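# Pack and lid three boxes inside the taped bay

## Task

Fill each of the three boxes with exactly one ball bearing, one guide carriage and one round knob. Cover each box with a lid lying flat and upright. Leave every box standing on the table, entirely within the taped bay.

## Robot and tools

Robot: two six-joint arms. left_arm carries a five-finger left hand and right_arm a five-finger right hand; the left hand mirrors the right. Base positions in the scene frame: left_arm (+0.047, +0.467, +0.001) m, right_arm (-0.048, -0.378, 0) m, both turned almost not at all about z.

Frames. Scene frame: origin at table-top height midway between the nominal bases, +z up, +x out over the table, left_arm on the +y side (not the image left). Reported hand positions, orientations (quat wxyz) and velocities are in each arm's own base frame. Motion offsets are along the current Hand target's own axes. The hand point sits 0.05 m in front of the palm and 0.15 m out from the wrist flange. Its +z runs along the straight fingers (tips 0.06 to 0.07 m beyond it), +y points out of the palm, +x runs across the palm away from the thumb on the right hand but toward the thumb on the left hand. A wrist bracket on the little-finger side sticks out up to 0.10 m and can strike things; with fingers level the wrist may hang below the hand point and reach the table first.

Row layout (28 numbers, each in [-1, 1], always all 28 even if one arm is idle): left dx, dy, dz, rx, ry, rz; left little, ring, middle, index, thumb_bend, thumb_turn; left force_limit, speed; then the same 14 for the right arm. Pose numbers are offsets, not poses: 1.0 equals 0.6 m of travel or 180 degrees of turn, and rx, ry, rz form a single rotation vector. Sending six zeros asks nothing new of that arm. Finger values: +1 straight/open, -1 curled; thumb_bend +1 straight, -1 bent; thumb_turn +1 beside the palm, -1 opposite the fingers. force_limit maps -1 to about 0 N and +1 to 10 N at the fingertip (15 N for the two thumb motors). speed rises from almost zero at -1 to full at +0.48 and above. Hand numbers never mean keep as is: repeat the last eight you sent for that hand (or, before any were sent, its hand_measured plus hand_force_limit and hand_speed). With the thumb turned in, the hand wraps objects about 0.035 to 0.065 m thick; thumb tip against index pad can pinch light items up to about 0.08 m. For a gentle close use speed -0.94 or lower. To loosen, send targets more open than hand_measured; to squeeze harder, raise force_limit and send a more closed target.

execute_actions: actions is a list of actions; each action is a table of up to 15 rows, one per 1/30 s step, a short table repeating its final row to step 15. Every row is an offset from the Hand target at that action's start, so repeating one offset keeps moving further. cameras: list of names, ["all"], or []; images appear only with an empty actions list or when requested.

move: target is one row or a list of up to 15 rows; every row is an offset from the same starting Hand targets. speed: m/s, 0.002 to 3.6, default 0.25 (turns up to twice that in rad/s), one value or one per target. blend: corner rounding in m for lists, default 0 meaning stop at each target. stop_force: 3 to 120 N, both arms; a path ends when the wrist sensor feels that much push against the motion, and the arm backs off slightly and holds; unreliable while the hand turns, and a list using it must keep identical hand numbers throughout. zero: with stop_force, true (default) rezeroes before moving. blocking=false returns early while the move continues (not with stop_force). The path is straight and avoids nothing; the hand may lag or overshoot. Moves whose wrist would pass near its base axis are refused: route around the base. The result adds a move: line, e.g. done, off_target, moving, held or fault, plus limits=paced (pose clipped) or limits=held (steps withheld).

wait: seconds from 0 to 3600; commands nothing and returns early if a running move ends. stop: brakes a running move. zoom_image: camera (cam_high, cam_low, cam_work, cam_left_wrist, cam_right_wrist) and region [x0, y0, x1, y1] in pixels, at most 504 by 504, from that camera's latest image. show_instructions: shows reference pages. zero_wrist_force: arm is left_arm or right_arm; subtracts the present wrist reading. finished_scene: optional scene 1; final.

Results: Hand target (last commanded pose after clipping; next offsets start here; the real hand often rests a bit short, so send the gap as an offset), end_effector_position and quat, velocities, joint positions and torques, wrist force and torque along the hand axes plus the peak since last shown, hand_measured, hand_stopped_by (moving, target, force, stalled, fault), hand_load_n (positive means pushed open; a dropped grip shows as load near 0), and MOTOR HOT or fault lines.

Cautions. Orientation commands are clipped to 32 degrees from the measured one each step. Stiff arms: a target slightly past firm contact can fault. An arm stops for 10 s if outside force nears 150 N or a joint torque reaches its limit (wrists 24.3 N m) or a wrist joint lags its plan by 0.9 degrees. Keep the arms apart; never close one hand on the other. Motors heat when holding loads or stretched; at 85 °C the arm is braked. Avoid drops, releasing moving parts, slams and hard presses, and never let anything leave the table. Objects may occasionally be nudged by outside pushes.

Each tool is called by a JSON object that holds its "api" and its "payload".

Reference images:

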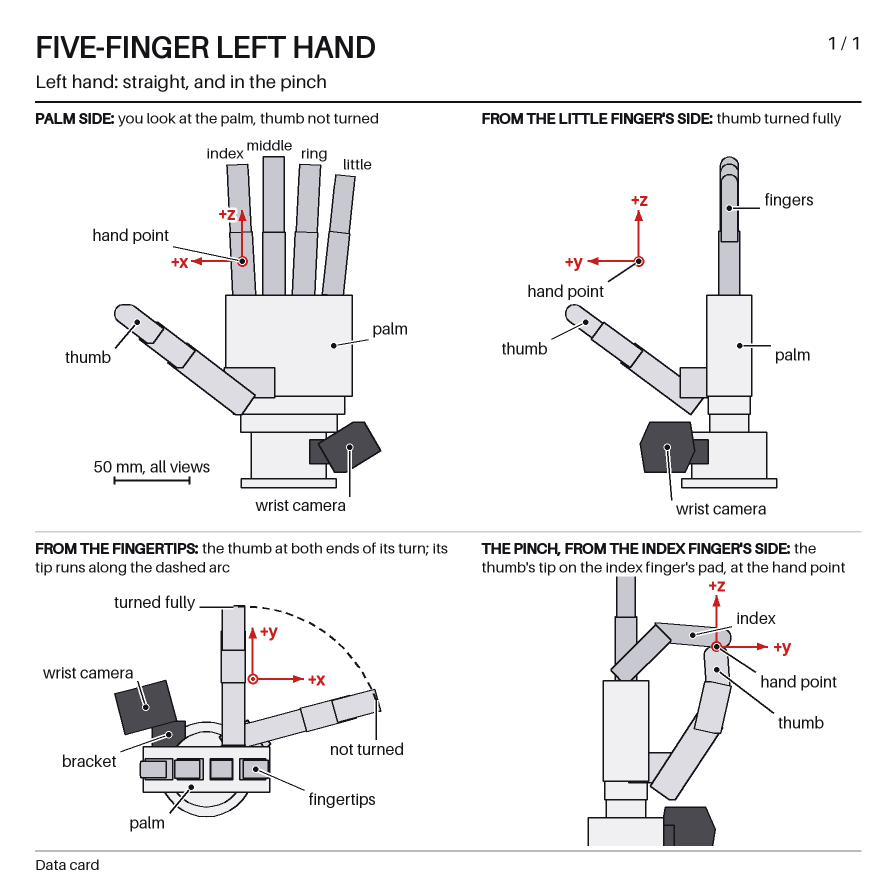

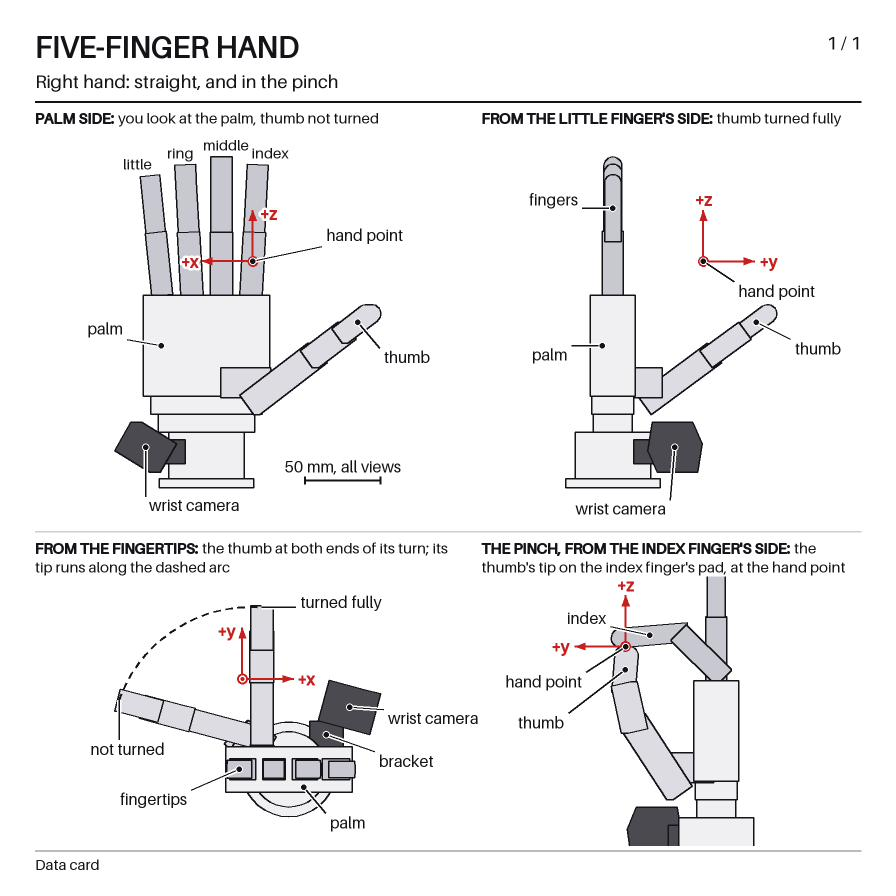

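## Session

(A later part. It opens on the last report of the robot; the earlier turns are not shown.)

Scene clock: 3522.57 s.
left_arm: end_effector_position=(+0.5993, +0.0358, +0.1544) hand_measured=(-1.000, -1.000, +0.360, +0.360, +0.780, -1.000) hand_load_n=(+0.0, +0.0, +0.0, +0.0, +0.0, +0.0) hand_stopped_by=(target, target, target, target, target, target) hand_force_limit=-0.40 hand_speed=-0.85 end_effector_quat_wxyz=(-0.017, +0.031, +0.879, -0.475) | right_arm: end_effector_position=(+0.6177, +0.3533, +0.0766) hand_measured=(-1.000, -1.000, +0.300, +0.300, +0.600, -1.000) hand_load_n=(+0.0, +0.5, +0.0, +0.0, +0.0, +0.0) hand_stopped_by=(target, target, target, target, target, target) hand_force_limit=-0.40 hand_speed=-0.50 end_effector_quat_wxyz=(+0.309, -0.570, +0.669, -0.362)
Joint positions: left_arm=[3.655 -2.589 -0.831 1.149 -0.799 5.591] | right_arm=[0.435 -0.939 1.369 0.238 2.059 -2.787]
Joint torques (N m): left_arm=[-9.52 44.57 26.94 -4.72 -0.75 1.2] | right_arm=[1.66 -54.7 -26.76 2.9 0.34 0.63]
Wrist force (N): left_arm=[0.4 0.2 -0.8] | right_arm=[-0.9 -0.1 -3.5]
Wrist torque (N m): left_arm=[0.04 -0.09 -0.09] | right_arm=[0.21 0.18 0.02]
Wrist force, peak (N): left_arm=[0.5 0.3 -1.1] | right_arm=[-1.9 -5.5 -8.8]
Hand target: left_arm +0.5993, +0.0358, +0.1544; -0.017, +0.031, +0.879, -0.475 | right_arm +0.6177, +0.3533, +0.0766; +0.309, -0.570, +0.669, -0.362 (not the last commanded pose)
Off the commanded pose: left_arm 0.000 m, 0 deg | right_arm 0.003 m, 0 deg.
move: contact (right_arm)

{"api": "move", "payload": {"target": [[0,0,0,0,0,0,-1,-1,0.36,0.36,0.78,-1,-0.4,-0.85,0,-0.0053,-0.0035,0,0,0,-1,-1,0.3,0.3,0.6,-1,-0.4,-0.5]], "speed": 0.04}}

{"api": "move", "payload": {"target": [[0,0,0,0,0,0,-1,-1,0.36,0.36,0.78,-1,-0.4,-0.85,0,0,0,0,0,0,-1,-1,-0.5,-0.5,0.36,-1,-0.3,-0.85]], "cameras": ["cam_right_wrist","cam_work","cam_high"]}}

{"api": "zoom_image", "payload": {"camera": "cam_work", "region": [350, 220, 470, 330]}}

Scene clock: 3537.10 s.
left_arm: end_effector_position=(+0.5993, +0.0358, +0.1544) hand_measured=(-1.000, -1.000, +0.360, +0.360, +0.780, -1.000) hand_load_n=(+0.0, +0.0, +0.0, +0.0, +0.0, +0.0) hand_stopped_by=(target, target, target, target, target, target) hand_force_limit=-0.40 hand_speed=-0.85 end_effector_quat_wxyz=(-0.017, +0.031, +0.879, -0.475) | right_arm: end_effector_position=(+0.6177, +0.3533, +0.0803) hand_measured=(-1.000, -1.000, +0.300, +0.300, +0.600, -1.000) hand_load_n=(+0.5, +0.0, +0.0, +0.0, +0.0, +0.0) hand_stopped_by=(target, target, target, target, target, target) hand_force_limit=-0.40 hand_speed=-0.50 end_effector_quat_wxyz=(+0.309, -0.570, +0.669, -0.362)
Joint positions: left_arm=[3.655 -2.589 -0.831 1.149 -0.799 5.591] | right_arm=[0.435 -0.943 1.365 0.246 2.059 -2.787]
Joint torques (N m): left_arm=[-11.21 44.11 27.69 -4.61 -0.7 1.4] | right_arm=[5.66 -56.03 -27.96 2.87 0.42 0.68]
Wrist force (N): left_arm=[0.3 0.2 -1.0] | right_arm=[-0.6 2.3 -0.4]
Wrist torque (N m): left_arm=[0.05 -0.08 -0.09] | right_arm=[0.37 0.10 0.06]
Wrist force, peak (N): left_arm=[0.2 0.6 -1.2] | right_arm=[-1.1 -1.1 -3.9]
Hand target: left_arm +0.5993, +0.0358, +0.1544; -0.017, +0.031, +0.879, -0.475 | right_arm +0.6177, +0.3533, +0.0804; +0.309, -0.570, +0.669, -0.362
Off the commanded pose: left_arm 0.000 m, 0 deg | right_arm 0.000 m, 0 deg.
move: done

Scene clock: 3538.70 s.
left_arm: end_effector_position=(+0.5993, +0.0358, +0.1544) hand_measured=(-1.000, -1.000, +0.360, +0.360, +0.780, -1.000) hand_load_n=(+0.0, +0.0, +0.0, +0.0, +0.0, +0.0) hand_stopped_by=(target, target, target, target, target, target) hand_force_limit=-0.40 hand_speed=-0.85 end_effector_quat_wxyz=(-0.017, +0.031, +0.879, -0.475) | right_arm: end_effector_position=(+0.6177, +0.3533, +0.0804) hand_measured=(-1.000, -1.000, +0.094, -0.254, +0.476, -1.000) hand_load_n=(+0.0, +0.0, +5.0, +5.5, +6.0, +0.0) hand_stopped_by=(target, target, force, force, force, target) hand_force_limit=-0.30 hand_speed=-0.85 end_effector_quat_wxyz=(+0.309, -0.570, +0.669, -0.362)
Joint positions: left_arm=[3.655 -2.589 -0.831 1.149 -0.799 5.591] | right_arm=[0.435 -0.943 1.365 0.246 2.059 -2.787]
Joint torques (N m): left_arm=[-11.41 45.59 27.38 -4.69 -0.73 1.43] | right_arm=[5.8 -39.37 -12.58 3.16 1.55 1.87]
Wrist force (N): left_arm=[0.4 0.3 -0.9] | right_arm=[-0.4 -2.2 -0.9]
Wrist torque (N m): left_arm=[0.06 -0.09 -0.09] | right_arm=[0.24 0.12 -0.07]
Wrist force, peak (N): left_arm=[0.3 0.1 -1.3] | right_arm=[-0.6 -2.9 -5.0]
Hand target: left_arm +0.5993, +0.0358, +0.1544; -0.017, +0.031, +0.879, -0.475 | right_arm +0.6177, +0.3533, +0.0804; +0.309, -0.570, +0.669, -0.362
Off the commanded pose: left_arm 0.000 m, 0 deg | right_arm 0.000 m, 0 deg.
move: done
Images, in order (width x height): cam_high 896x504, cam_work 896x504, cam_right_wrist 672x504.

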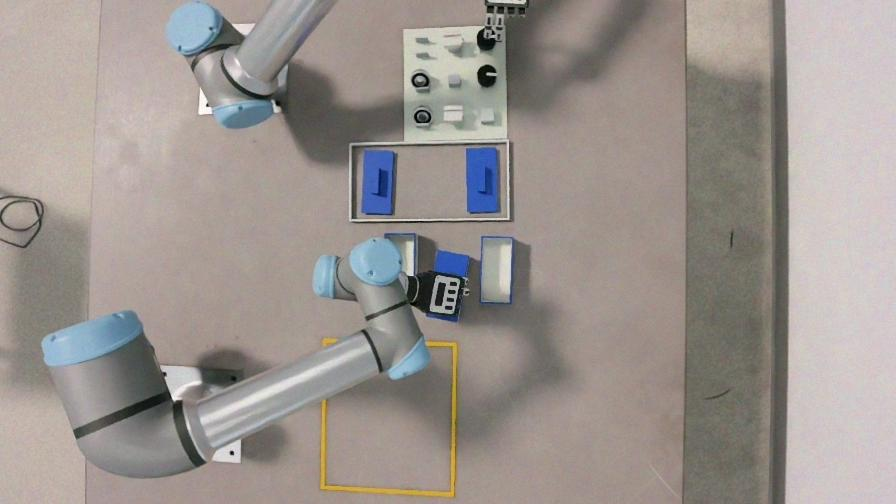

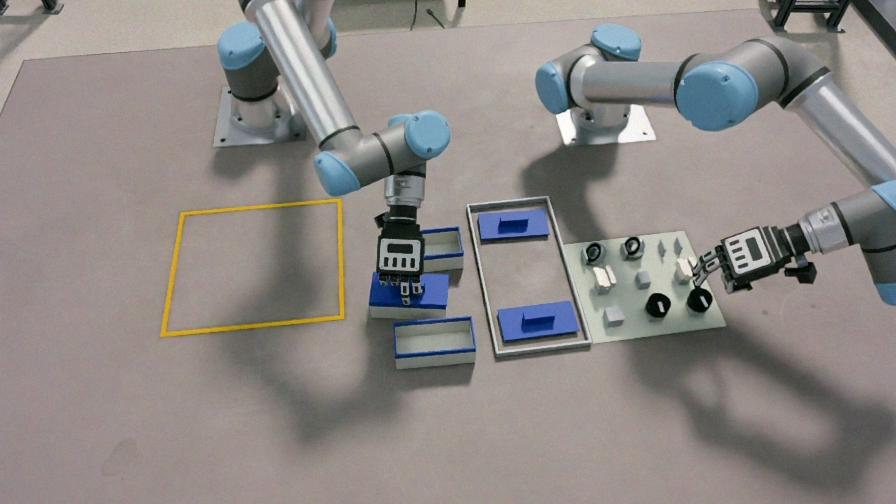

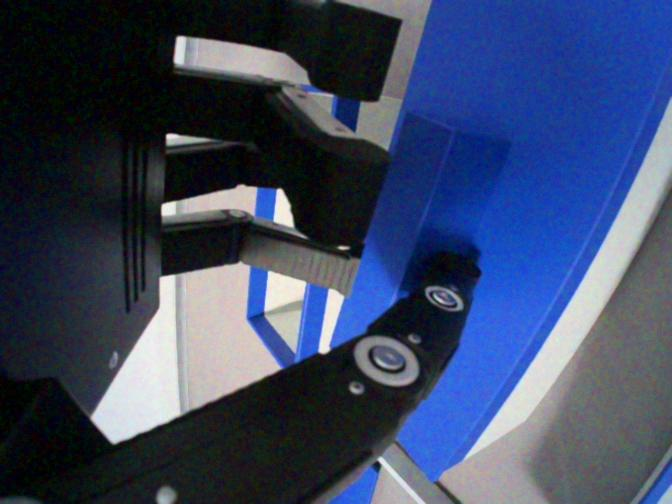

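Scaled by 4.200 from the camera's image (finer frame: 1280x720).

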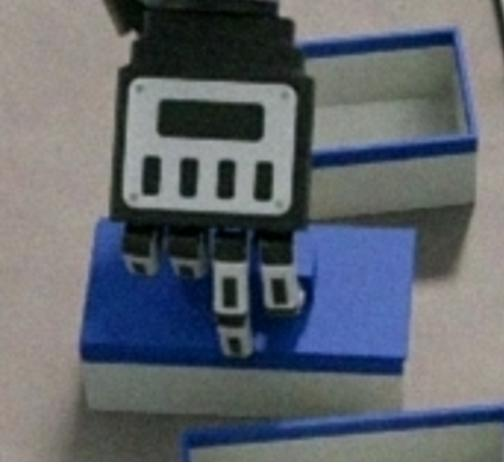

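{"api": "move", "payload": {"target": [[0,0,0,0,0,0,-1,-1,0.36,0.36,0.78,-1,-0.4,-0.85,0,0,0,0,0,0,-1,-1,0.3,0.3,0.6,-1,-0.4,-0.85]]}}

{"api": "move", "payload": {"target": [[0,0,0,0,0,0,-1,-1,0.36,0.36,0.78,-1,-0.4,-0.85,0,-0.0056,-0.0036,0,0,0,-1,-1,0.3,0.3,0.6,-1,-0.4,-0.85]], "speed": 0.04}}

{"api": "move", "payload": {"target": [[0,0,0,0,0,0,-1,-1,0.36,0.36,0.78,-1,-0.4,-0.85,0,0,0,0,0,0,-1,-1,-0.5,-0.5,0.34,-1,-0.3,-0.85]], "cameras": ["cam_right_wrist","cam_work","cam_high"]}}

{"api": "zoom_image", "payload": {"camera": "cam_work", "region": [350, 220, 470, 330]}}

Scene clock: 3550.67 s.
left_arm: end_effector_position=(+0.5993, +0.0358, +0.1544) hand_measured=(-1.000, -1.000, +0.360, +0.360, +0.780, -1.000) hand_load_n=(+0.0, +0.0, +0.0, +0.0, +0.0, +0.0) hand_stopped_by=(target, target, target, target, target, target) hand_force_limit=-0.40 hand_speed=-0.85 end_effector_quat_wxyz=(-0.017, +0.031, +0.879, -0.475) | right_arm: end_effector_position=(+0.6177, +0.3533, +0.0804) hand_measured=(-1.000, -1.000, +0.300, +0.300, +0.600, -1.000) hand_load_n=(+0.0, +0.0, +0.0, +0.0, +0.0, +0.0) hand_stopped_by=(target, target, target, target, target, target) hand_force_limit=-0.40 hand_speed=-0.85 end_effector_quat_wxyz=(+0.309, -0.570, +0.669, -0.362)
Joint positions: left_arm=[3.655 -2.589 -0.831 1.149 -0.799 5.591] | right_arm=[0.435 -0.943 1.365 0.246 2.059 -2.787]
Joint torques (N m): left_arm=[-10.94 44.55 26.11 -4.49 -0.48 1.39] | right_arm=[5.77 -32.31 -10.71 0.24 0.32 1.84]
Wrist force (N): left_arm=[0.3 0.2 -0.8] | right_arm=[-0.7 2.2 -0.4]
Wrist torque (N m): left_arm=[0.04 -0.06 -0.09] | right_arm=[0.36 0.12 0.05]
Wrist force, peak (N): left_arm=[0.4 0.3 -1.3] | right_arm=[-0.7 -2.2 -4.6]
Hand target: left_arm +0.5993, +0.0358, +0.1544; -0.017, +0.031, +0.879, -0.475 | right_arm +0.6177, +0.3533, +0.0804; +0.309, -0.570, +0.669, -0.362
Off the commanded pose: left_arm 0.000 m, 0 deg | right_arm 0.000 m, 0 deg.
move: done

Scene clock: 3551.17 s.
left_arm: end_effector_position=(+0.5993, +0.0358, +0.1544) hand_measured=(-1.000, -1.000, +0.360, +0.360, +0.780, -1.000) hand_load_n=(+0.0, +0.5, +0.0, +0.0, +0.0, +0.0) hand_stopped_by=(target, target, target, target, target, target) hand_force_limit=-0.40 hand_speed=-0.85 end_effector_quat_wxyz=(-0.017, +0.031, +0.879, -0.475) | right_arm: end_effector_position=(+0.6177, +0.3533, +0.0842) hand_measured=(-1.000, -1.000, +0.300, +0.300, +0.600, -1.000) hand_load_n=(+0.0, +0.0, +0.0, +0.0, +0.0, +0.0) hand_stopped_by=(target, target, target, target, target, target) hand_force_limit=-0.40 hand_speed=-0.85 end_effector_quat_wxyz=(+0.309, -0.570, +0.669, -0.362)
Joint positions: left_arm=[3.655 -2.589 -0.831 1.149 -0.799 5.591] | right_arm=[0.435 -0.947 1.361 0.254 2.059 -2.787]
Joint torques (N m): left_arm=[-10.13 44.71 26.14 -4.87 -0.65 1.42] | right_arm=[1.02 -55.97 -27 2.9 -0.42 0.9]
Wrist force (N): left_arm=[0.4 0.1 -0.9] | right_arm=[-0.5 2.3 -0.3]
Wrist torque (N m): left_arm=[0.03 -0.10 -0.08] | right_arm=[0.38 0.09 0.07]
Wrist force, peak (N): left_arm=[0.4 0.2 -1.3] | right_arm=[-0.4 2.4 -0.2]
Hand target: left_arm +0.5993, +0.0358, +0.1544; -0.017, +0.031, +0.879, -0.475 | right_arm +0.6177, +0.3533, +0.0844; +0.309, -0.570, +0.669, -0.362
Off the commanded pose: left_arm 0.000 m, 0 deg | right_arm 0.000 m, 0 deg.
move: done

Scene clock: 3552.57 s.
left_arm: end_effector_position=(+0.5993, +0.0358, +0.1544) hand_measured=(-1.000, -1.000, +0.360, +0.360, +0.780, -1.000) hand_load_n=(+0.0, +0.0, +0.0, +0.0, +0.0, +0.0) hand_stopped_by=(target, target, target, target, target, target) hand_force_limit=-0.40 hand_speed=-0.85 end_effector_quat_wxyz=(-0.017, +0.031, +0.879, -0.475) | right_arm: end_effector_position=(+0.6177, +0.3533, +0.0844) hand_measured=(-1.000, -1.000, -0.128, -0.170, +0.362, -1.000) hand_load_n=(+0.0, +0.0, +3.0, +6.0, +6.5, +0.0) hand_stopped_by=(target, target, force, force, force, target) hand_force_limit=-0.30 hand_speed=-0.85 end_effector_quat_wxyz=(+0.309, -0.570, +0.669, -0.362)
Joint positions: left_arm=[3.655 -2.589 -0.831 1.149 -0.799 5.591] | right_arm=[0.435 -0.947 1.361 0.255 2.059 -2.787]
Joint torques (N m): left_arm=[-10.33 44.52 26.95 -4.62 -0.59 1.54] | right_arm=[-2.49 -56.69 -28.26 2.17 -0.63 -0.33]
Wrist force (N): left_arm=[0.4 0.3 -1.1] | right_arm=[-0.2 3.4 -0.5]
Wrist torque (N m): left_arm=[0.07 -0.08 -0.09] | right_arm=[0.41 0.09 0.11]
Wrist force, peak (N): left_arm=[0.5 0.5 -1.0] | right_arm=[-0.4 3.6 -0.9]
Hand target: left_arm +0.5993, +0.0358, +0.1544; -0.017, +0.031, +0.879, -0.475 | right_arm +0.6177, +0.3533, +0.0844; +0.309, -0.570, +0.669, -0.362
Off the commanded pose: left_arm 0.000 m, 0 deg | right_arm 0.000 m, 0 deg.
move: done
Images, in order (width x height): cam_high 896x504, cam_work 896x504, cam_right_wrist 672x504.

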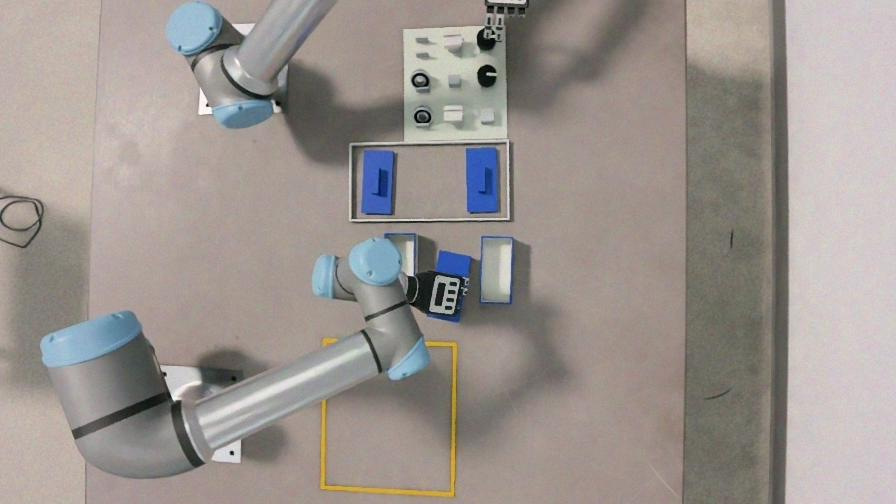

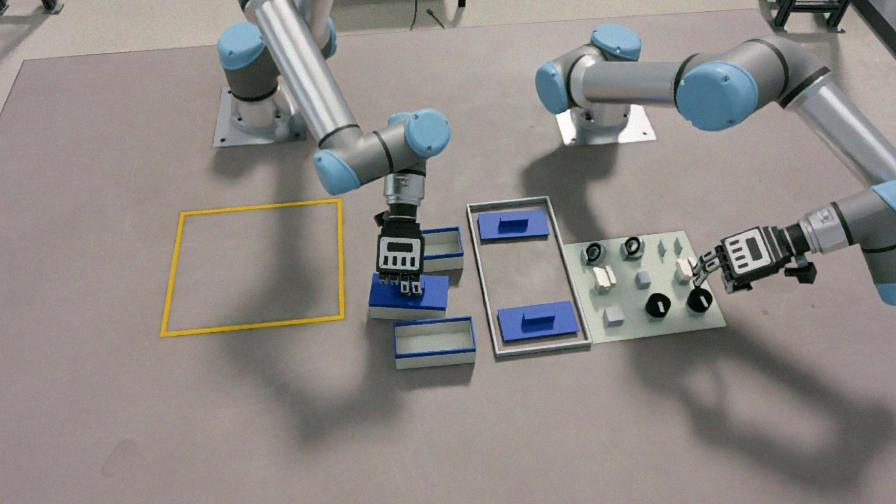

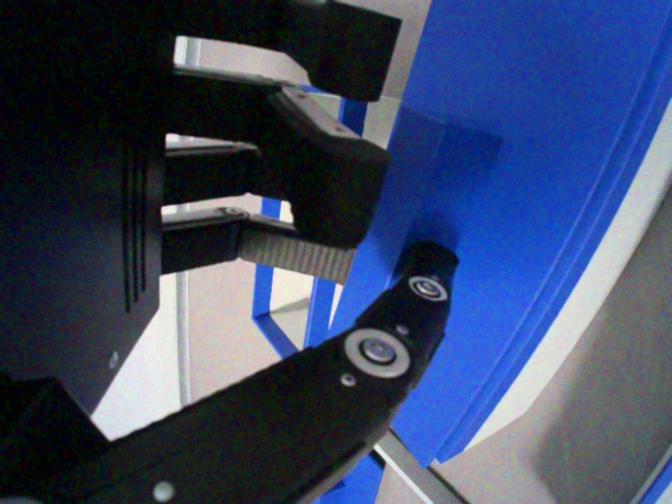

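Scaled by 4.200 from the camera's image (finer frame: 1280x720).

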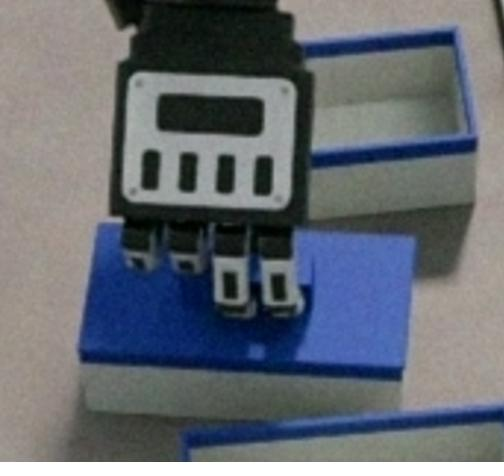

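{"api": "move", "payload": {"target": [[0,0,0,0,0,0,-1,-1,0.36,0.36,0.78,-1,-0.4,-0.85,0.0328,-0.0032,0.0049,0,0,0,-1,-1,-0.5,-0.5,0.34,-1,-0.3,-0.85]], "cameras": ["cam_work","cam_high"], "speed": 0.04}}

{"api": "zoom_image", "payload": {"camera": "cam_work", "region": [350, 220, 470, 330]}}

{"api": "zoom_image", "payload": {"camera": "cam_high", "region": [400, 230, 520, 340]}}

Scene clock: 3579.80 s.
left_arm: end_effector_position=(+0.5993, +0.0358, +0.1544) hand_measured=(-1.000, -1.000, +0.360, +0.360, +0.780, -1.000) hand_load_n=(+0.0, +0.0, +0.0, +0.0, +0.0, +0.0) hand_stopped_by=(target, target, target, target, target, target) hand_force_limit=-0.40 hand_speed=-0.85 end_effector_quat_wxyz=(-0.017, +0.031, +0.879, -0.475) | right_arm: end_effector_position=(+0.6181, +0.3334, +0.0844) hand_measured=(-1.000, -1.000, -0.128, -0.170, +0.362, -1.000) hand_load_n=(+0.0, +0.0, +3.0, +5.5, +6.5, +0.0) hand_stopped_by=(target, target, force, force, force, target) hand_force_limit=-0.30 hand_speed=-0.85 end_effector_quat_wxyz=(+0.309, -0.570, +0.669, -0.362)
Joint positions: left_arm=[3.655 -2.589 -0.831 1.149 -0.799 5.591] | right_arm=[0.401 -0.976 1.408 0.226 2.032 -2.811]
Joint torques (N m): left_arm=[-11.66 44.26 27.2 -4.91 -0.64 1.52] | right_arm=[-4.88 -55.64 -10 -2.01 -0.82 -2.03]
Wrist force (N): left_arm=[0.2 0.0 -0.8] | right_arm=[-1.6 2.0 -0.6]
Wrist torque (N m): left_arm=[0.02 -0.06 -0.10] | right_arm=[0.35 0.12 0.15]
Wrist force, peak (N): left_arm=[0.2 0.0 -1.3] | right_arm=[-0.3 3.6 -0.4]
Hand target: left_arm +0.5993, +0.0358, +0.1544; -0.017, +0.031, +0.879, -0.475 | right_arm +0.6181, +0.3333, +0.0844; +0.309, -0.570, +0.669, -0.362
Off the commanded pose: left_arm 0.000 m, 0 deg | right_arm 0.000 m, 0 deg.
move: done
Images, in order (width x height): cam_high 896x504, cam_work 896x504.

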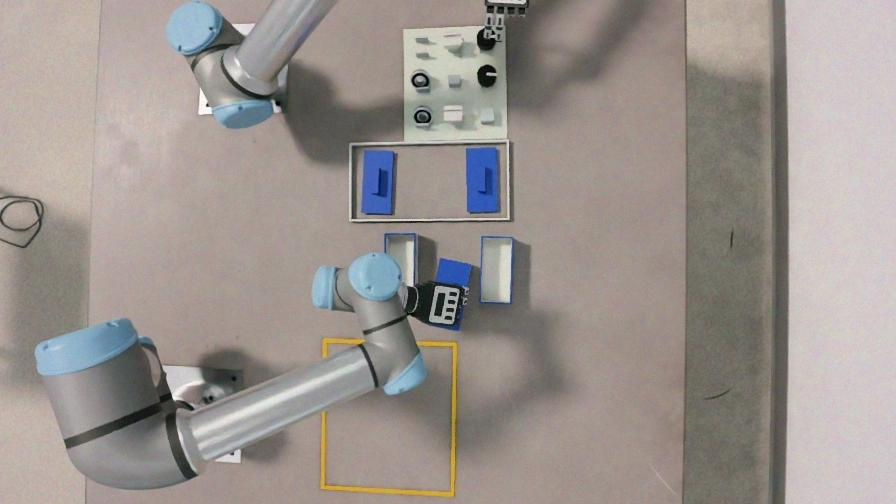

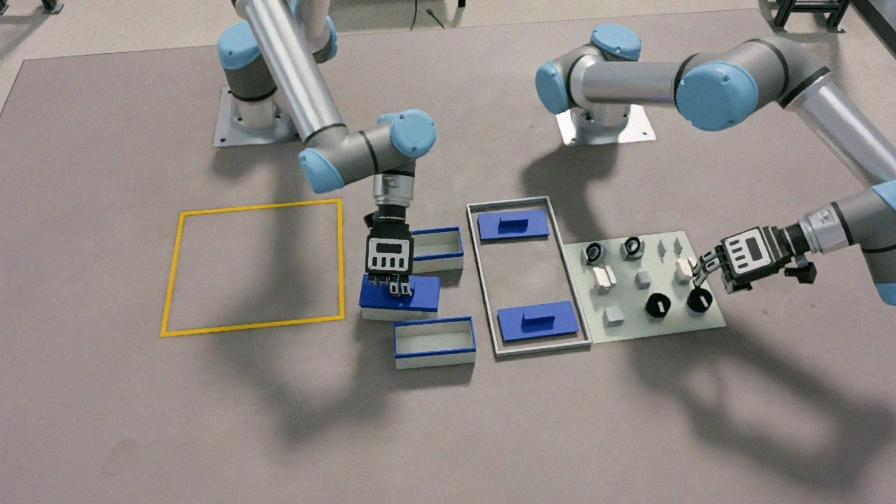

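Scaled by 4.200 from the camera's image (finer frame: 1280x720).

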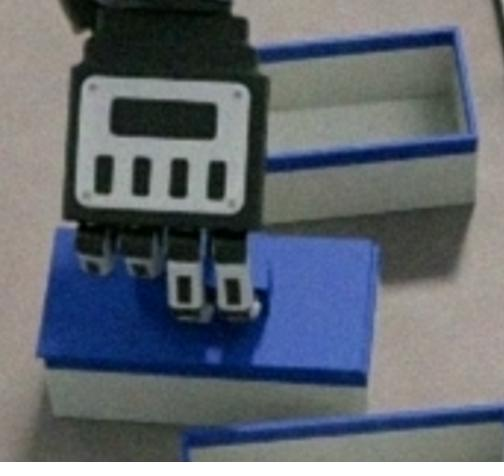

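Scaled by 4.200 from the camera's image (finer frame: 1280x720).

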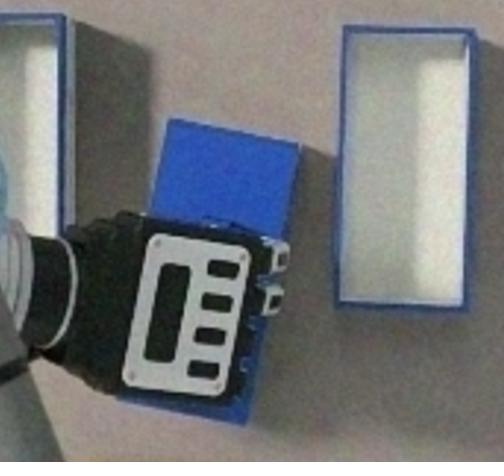

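{"api": "move", "payload": {"target": [[0,0,0,0,0,0,-1,-1,0.36,0.36,0.78,-1,-0.4,-0.85,0.1642,-0.0158,0.0243,0,0,0,-1,-1,-0.5,-0.5,0.34,-1,-0.3,-0.85],[0,0,0,0,0,0,-1,-1,0.36,0.36,0.78,-1,-0.4,-0.85,0.5082,0.0896,-0.1374,0,-0.0489,-0.0318,-1,-1,-0.5,-0.5,0.34,-1,-0.3,-0.85]], "cameras": ["cam_work","cam_high","cam_right_wrist"], "speed": 0.08, "blend": [0.02,0]}}

{"api": "zoom_image", "payload": {"camera": "cam_work", "region": [160, 180, 350, 350]}}

{"api": "zoom_image", "payload": {"camera": "cam_high", "region": [310, 330, 470, 500]}}

Scene clock: 3604.40 s.
left_arm: end_effector_position=(+0.5993, +0.0358, +0.1544) hand_measured=(-1.000, -1.000, +0.360, +0.360, +0.780, -1.000) hand_load_n=(+0.0, +0.0, +0.0, +0.0, +0.0, +0.0) hand_stopped_by=(target, target, target, target, target, target) hand_force_limit=-0.40 hand_speed=-0.85 end_effector_quat_wxyz=(-0.017, +0.031, +0.879, -0.475) | right_arm: end_effector_position=(+0.4725, +0.0479, +0.0845) hand_measured=(-1.000, -1.000, -0.128, -0.170, +0.362, -1.000) hand_load_n=(+0.0, +0.0, +4.0, +6.0, +6.0, +0.0) hand_stopped_by=(target, target, force, force, force, target) hand_force_limit=-0.30 hand_speed=-0.85 end_effector_quat_wxyz=(-0.341, +0.629, -0.614, +0.332)
Joint positions: left_arm=[3.655 -2.589 -0.831 1.149 -0.799 5.591] | right_arm=[-0.422 -1.548 2.19 -0.015 1.201 -3.397]
Joint torques (N m): left_arm=[-10.11 43.66 27.35 -4.69 -0.79 1.36] | right_arm=[-6.76 -30.49 -7.76 2.72 -1.37 -1.84]
Wrist force (N): left_arm=[0.4 0.3 -0.9] | right_arm=[-1.7 2.1 0.3]
Wrist torque (N m): left_arm=[0.07 -0.08 -0.10] | right_arm=[0.31 0.13 0.13]
Wrist force, peak (N): left_arm=[0.3 0.2 -1.3] | right_arm=[-2.4 2.6 -0.3]
Hand target: left_arm +0.5993, +0.0358, +0.1544; -0.017, +0.031, +0.879, -0.475 | right_arm +0.4725, +0.0479, +0.0846; -0.341, +0.629, -0.614, +0.332
Off the commanded pose: left_arm 0.000 m, 0 deg | right_arm 0.000 m, 0 deg.
move: done
Images, in order (width x height): cam_high 896x504, cam_work 896x504, cam_right_wrist 672x504.

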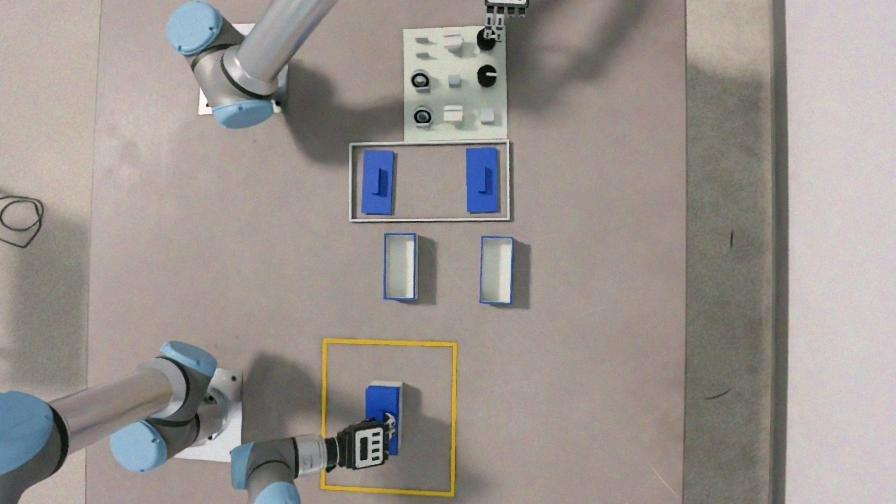

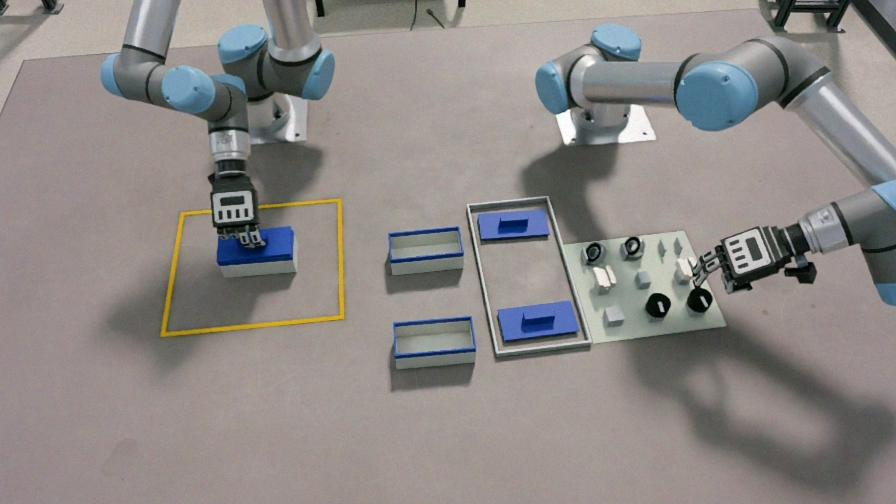

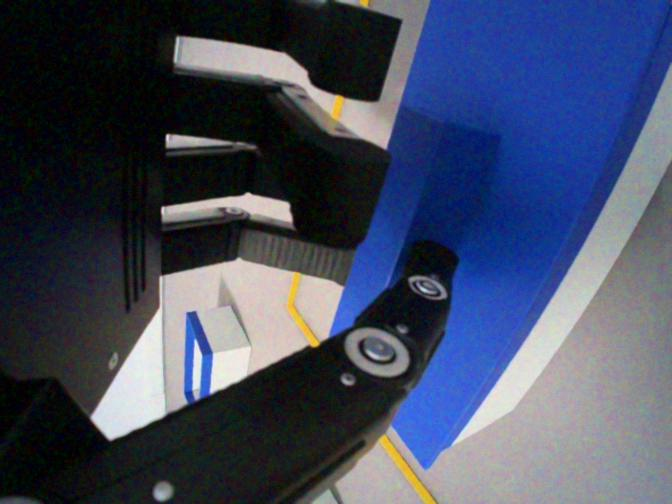

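Scaled by 2.653 from the camera's image (finer frame: 1280x720).

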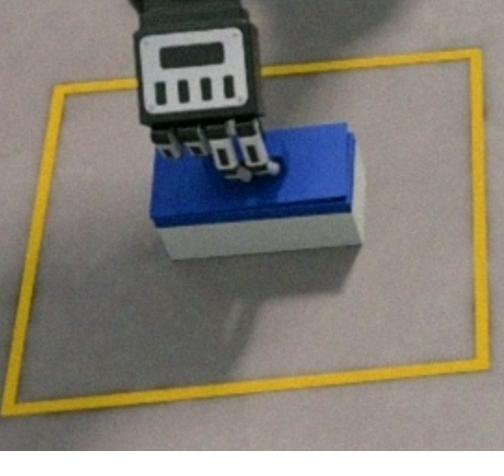

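Scaled by 2.965 from the camera's image (finer frame: 1280x720).

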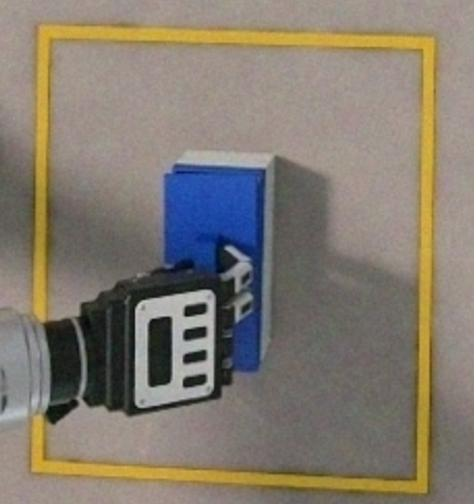

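{"api": "zoom_image", "payload": {"camera": "cam_high", "region": [355, 370, 415, 465]}}

{"api": "zoom_image", "payload": {"camera": "cam_work", "region": [200, 210, 310, 290]}}

Scaled by 5.305 from the camera's image (finer frame: 1280x720).

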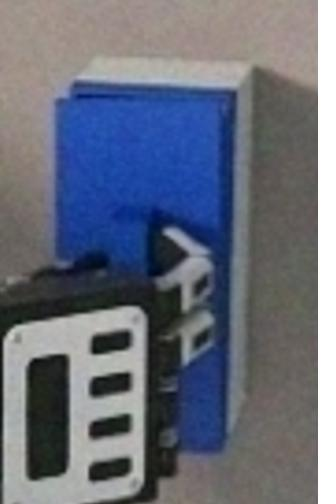

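Scaled by 4.582 from the camera's image (finer frame: 1280x720).

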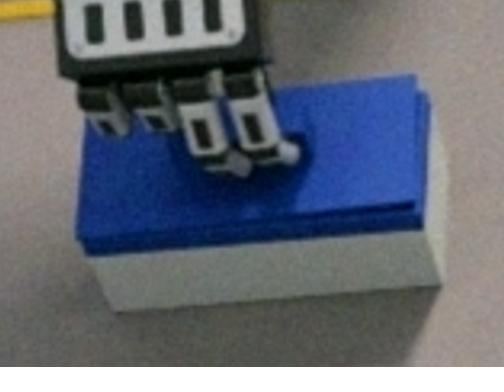

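{"api": "move", "payload": {"target": [[0,0,0,0,0,0,-1,-1,0.36,0.36,0.78,-1,-0.4,-0.85,-0.0100,-0.0059,0.0091,0,0,0,-1,-1,-0.5,-0.5,0.34,-1,-0.3,-0.85]], "cameras": ["cam_work","cam_high","cam_low"], "speed": 0.03}}

{"api": "zoom_image", "payload": {"camera": "cam_high", "region": [355, 370, 415, 465]}}

{"api": "zoom_image", "payload": {"camera": "cam_work", "region": [200, 210, 310, 290]}}

{"api": "zoom_image", "payload": {"camera": "cam_low", "region": [230, 240, 370, 340]}}

Scene clock: 3640.97 s.
left_arm: end_effector_position=(+0.5993, +0.0358, +0.1544) hand_measured=(-1.000, -1.000, +0.360, +0.360, +0.780, -1.000) hand_load_n=(+0.0, +0.0, +0.0, +0.0, +0.0, +0.0) hand_stopped_by=(target, target, target, target, target, target) hand_force_limit=-0.40 hand_speed=-0.85 end_effector_quat_wxyz=(-0.017, +0.031, +0.879, -0.475) | right_arm: end_effector_position=(+0.4788, +0.0539, +0.0845) hand_measured=(-1.000, -1.000, -0.128, -0.170, +0.362, -1.000) hand_load_n=(+0.0, +0.0, +3.0, +5.5, +6.5, +0.0) hand_stopped_by=(target, target, force, force, force, target) hand_force_limit=-0.30 hand_speed=-0.85 end_effector_quat_wxyz=(-0.341, +0.629, -0.614, +0.332)
Joint positions: left_arm=[3.655 -2.589 -0.831 1.149 -0.799 5.591] | right_arm=[-0.392 -1.533 2.173 -0.02 1.225 -3.379]
Joint torques (N m): left_arm=[-10.69 45.08 26.03 -4.54 -0.61 1.36] | right_arm=[9.01 -3.83 -25.39 -2.25 0.85 2.31]
Wrist force (N): left_arm=[0.3 0.2 -0.9] | right_arm=[0.6 3.0 -0.7]
Wrist torque (N m): left_arm=[0.04 -0.07 -0.09] | right_arm=[0.39 0.05 0.08]
Wrist force, peak (N): left_arm=[0.2 0.3 -1.2] | right_arm=[0.0 3.3 -0.6]
Hand target: left_arm +0.5993, +0.0358, +0.1544; -0.017, +0.031, +0.879, -0.475 | right_arm +0.4789, +0.0540, +0.0845; -0.341, +0.629, -0.614, +0.332
Off the commanded pose: left_arm 0.000 m, 0 deg | right_arm 0.000 m, 0 deg.
move: done
Images, in order (width x height): cam_high 896x504, cam_low 896x504, cam_work 896x504.

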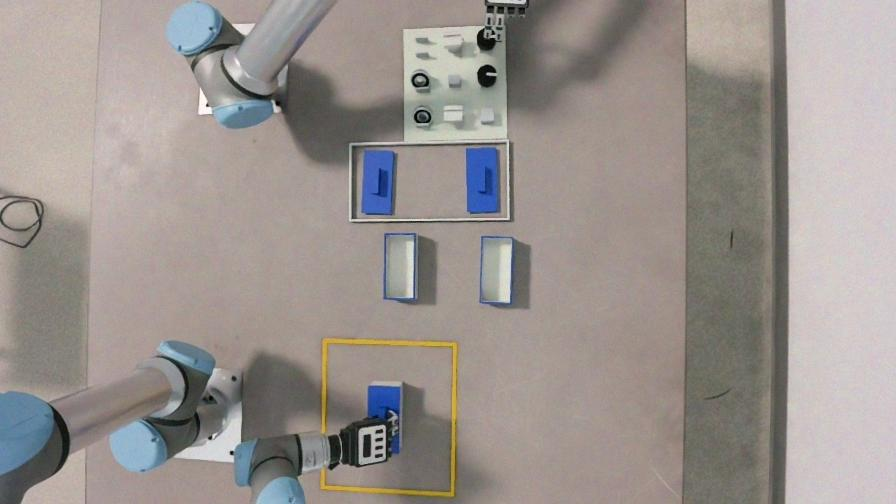

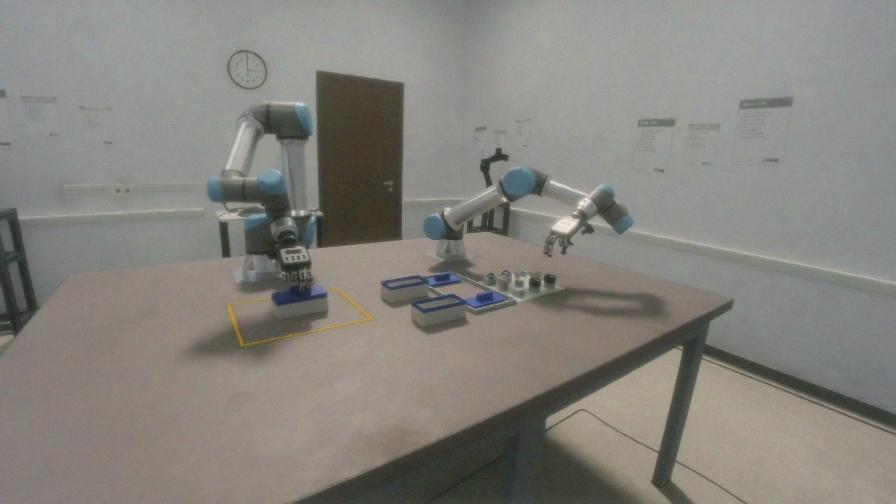

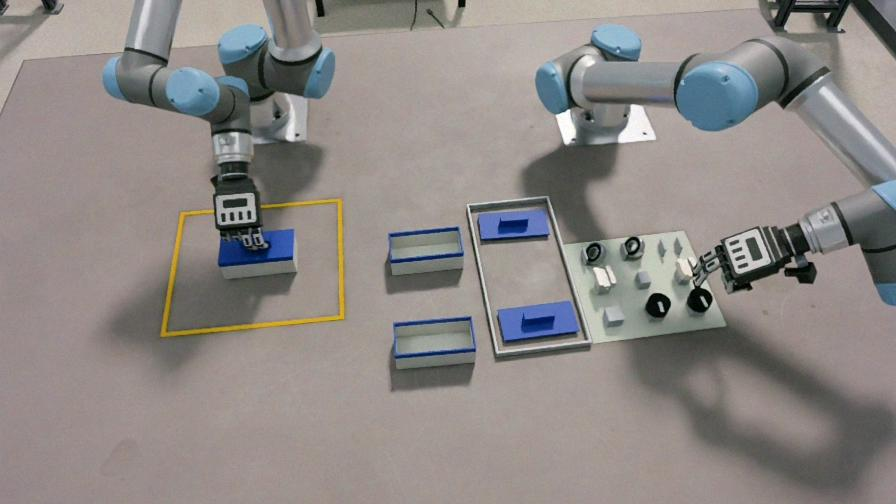

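Scaled by 5.305 from the camera's image (finer frame: 1280x720).

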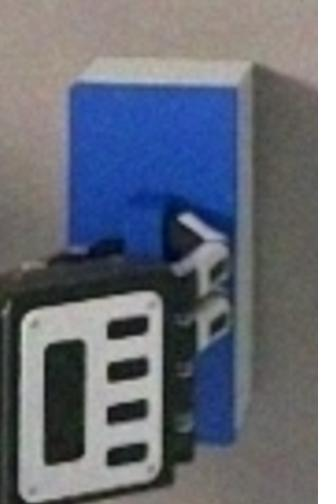

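Scaled by 4.582 from the camera's image (finer frame: 1280x720).

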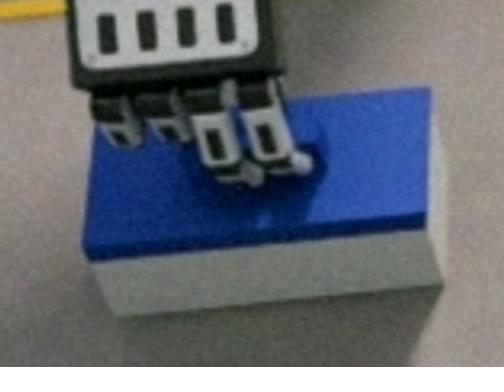

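Scaled by 3.600 from the camera's image (finer frame: 1280x720).

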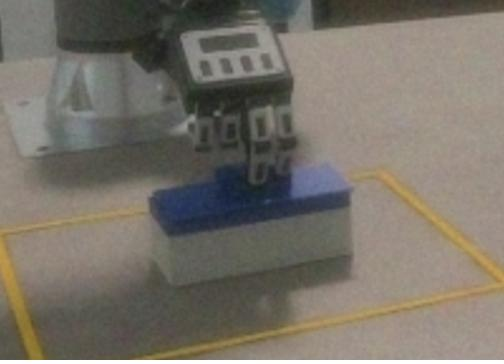

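{"api": "move", "payload": {"target": [[0,0,0,0,0,0,-1,-1,0.36,0.36,0.78,-1,-0.4,-0.85,0,0,0,0,0,0,-1,-1,0.2,0.2,0.6,-1,-0.4,-0.85]]}}

{"api": "move", "payload": {"target": [[0,0,0,0,0,0,-1,-1,0.36,0.36,0.78,-1,-0.4,-0.85,0,-0.1395,-0.0910,0,0,0,-1,-1,0.2,0.2,0.6,-1,-0.4,-0.85]], "cameras": ["cam_work","cam_high"], "speed": 0.1}}

{"api": "zoom_image", "payload": {"camera": "cam_high", "region": [355, 370, 415, 465]}}

{"api": "zoom_image", "payload": {"camera": "cam_work", "region": [200, 210, 310, 290]}}

Scene clock: 3652.80 s.
left_arm: end_effector_position=(+0.5993, +0.0358, +0.1544) hand_measured=(-1.000, -1.000, +0.360, +0.360, +0.780, -1.000) hand_load_n=(+0.0, +0.0, +0.0, +0.0, +0.0, +0.0) hand_stopped_by=(target, target, target, target, target, target) hand_force_limit=-0.40 hand_speed=-0.85 end_effector_quat_wxyz=(-0.017, +0.031, +0.879, -0.475) | right_arm: end_effector_position=(+0.4789, +0.0540, +0.0845) hand_measured=(-1.000, -1.000, +0.200, +0.200, +0.600, -1.000) hand_load_n=(+0.0, +0.0, +0.0, -0.5, +0.0, +0.0) hand_stopped_by=(target, target, target, target, target, target) hand_force_limit=-0.40 hand_speed=-0.85 end_effector_quat_wxyz=(-0.341, +0.629, -0.614, +0.332)
Joint positions: left_arm=[3.655 -2.589 -0.831 1.149 -0.799 5.591] | right_arm=[-0.392 -1.532 2.173 -0.02 1.226 -3.378]
Joint torques (N m): left_arm=[-11.69 44 27.01 -4.64 -0.61 1.23] | right_arm=[7.11 -5.07 -25.29 -1.99 0.91 1.61]
Wrist force (N): left_arm=[0.4 0.1 -1.0] | right_arm=[-0.5 2.0 -0.5]
Wrist torque (N m): left_arm=[0.04 -0.09 -0.09] | right_arm=[0.35 0.09 0.06]
Wrist force, peak (N): left_arm=[0.3 0.6 -1.3] | right_arm=[0.6 3.3 -0.9]
Hand target: left_arm +0.5993, +0.0358, +0.1544; -0.017, +0.031, +0.879, -0.475 | right_arm +0.4789, +0.0540, +0.0845; -0.341, +0.629, -0.614, +0.332
Off the commanded pose: left_arm 0.000 m, 0 deg | right_arm 0.000 m, 0 deg.
move: done

Scene clock: 3654.43 s.
left_arm: end_effector_position=(+0.5993, +0.0358, +0.1544) hand_measured=(-1.000, -1.000, +0.360, +0.360, +0.780, -1.000) hand_load_n=(+0.0, +0.0, +0.0, +0.0, +0.0, +0.0) hand_stopped_by=(target, target, target, target, target, target) hand_force_limit=-0.40 hand_speed=-0.85 end_effector_quat_wxyz=(-0.017, +0.031, +0.879, -0.475) | right_arm: end_effector_position=(+0.4789, +0.0540, +0.1844) hand_measured=(-1.000, -1.000, +0.200, +0.200, +0.600, -1.000) hand_load_n=(+0.0, +0.0, +0.0, +0.0, +0.0, +0.0) hand_stopped_by=(target, target, target, target, target, target) hand_force_limit=-0.40 hand_speed=-0.85 end_effector_quat_wxyz=(-0.341, +0.629, -0.614, +0.332)
Joint positions: left_arm=[3.655 -2.589 -0.831 1.149 -0.799 5.591] | right_arm=[-0.392 -1.66 2.007 0.274 1.226 -3.378]
Joint torques (N m): left_arm=[-10.88 43.69 27.05 -4.46 -0.61 1.39] | right_arm=[-7.2 -28.71 -27.45 2.81 -1.76 -1.95]
Wrist force (N): left_arm=[0.5 0.3 -1.1] | right_arm=[-0.5 2.2 -0.5]
Wrist torque (N m): left_arm=[0.07 -0.10 -0.09] | right_arm=[0.36 0.09 0.11]
Wrist force, peak (N): left_arm=[0.5 0.0 -1.2] | right_arm=[-0.6 2.4 -0.3]
Hand target: left_arm +0.5993, +0.0358, +0.1544; -0.017, +0.031, +0.879, -0.475 | right_arm +0.4789, +0.0540, +0.1845; -0.341, +0.629, -0.614, +0.332
Off the commanded pose: left_arm 0.000 m, 0 deg | right_arm 0.000 m, 0 deg.
move: done
Images, in order (width x height): cam_high 896x504, cam_work 896x504.

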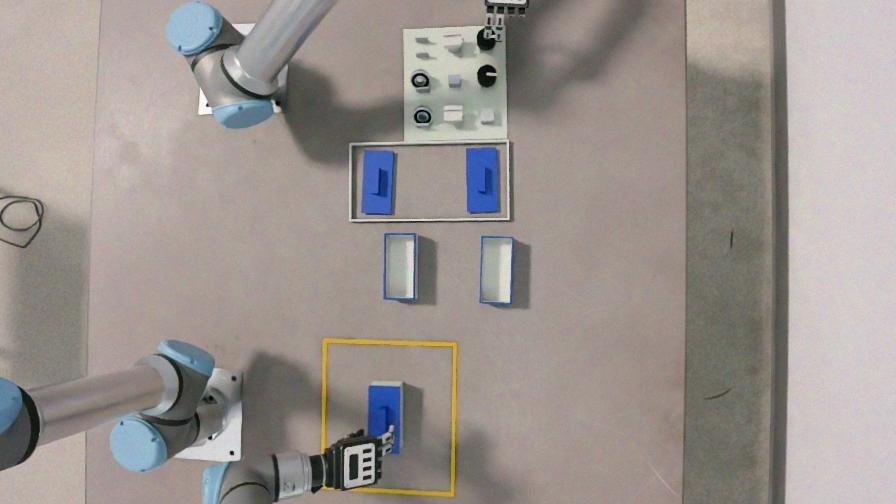

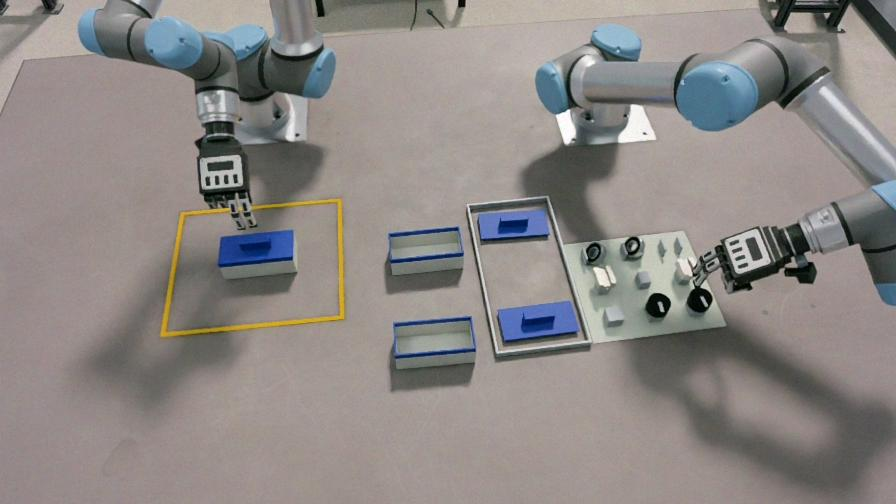

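Scaled by 5.305 from the camera's image (finer frame: 1280x720).

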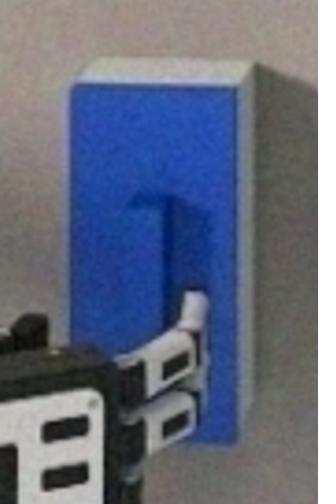

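Scaled by 4.582 from the camera's image (finer frame: 1280x720).

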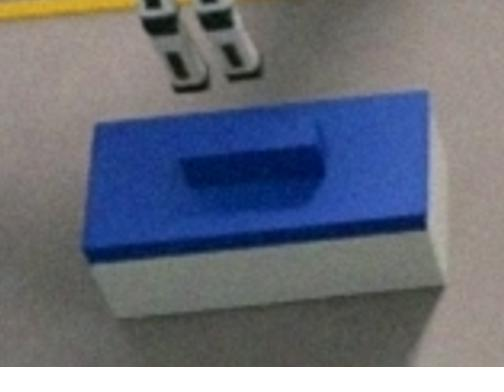

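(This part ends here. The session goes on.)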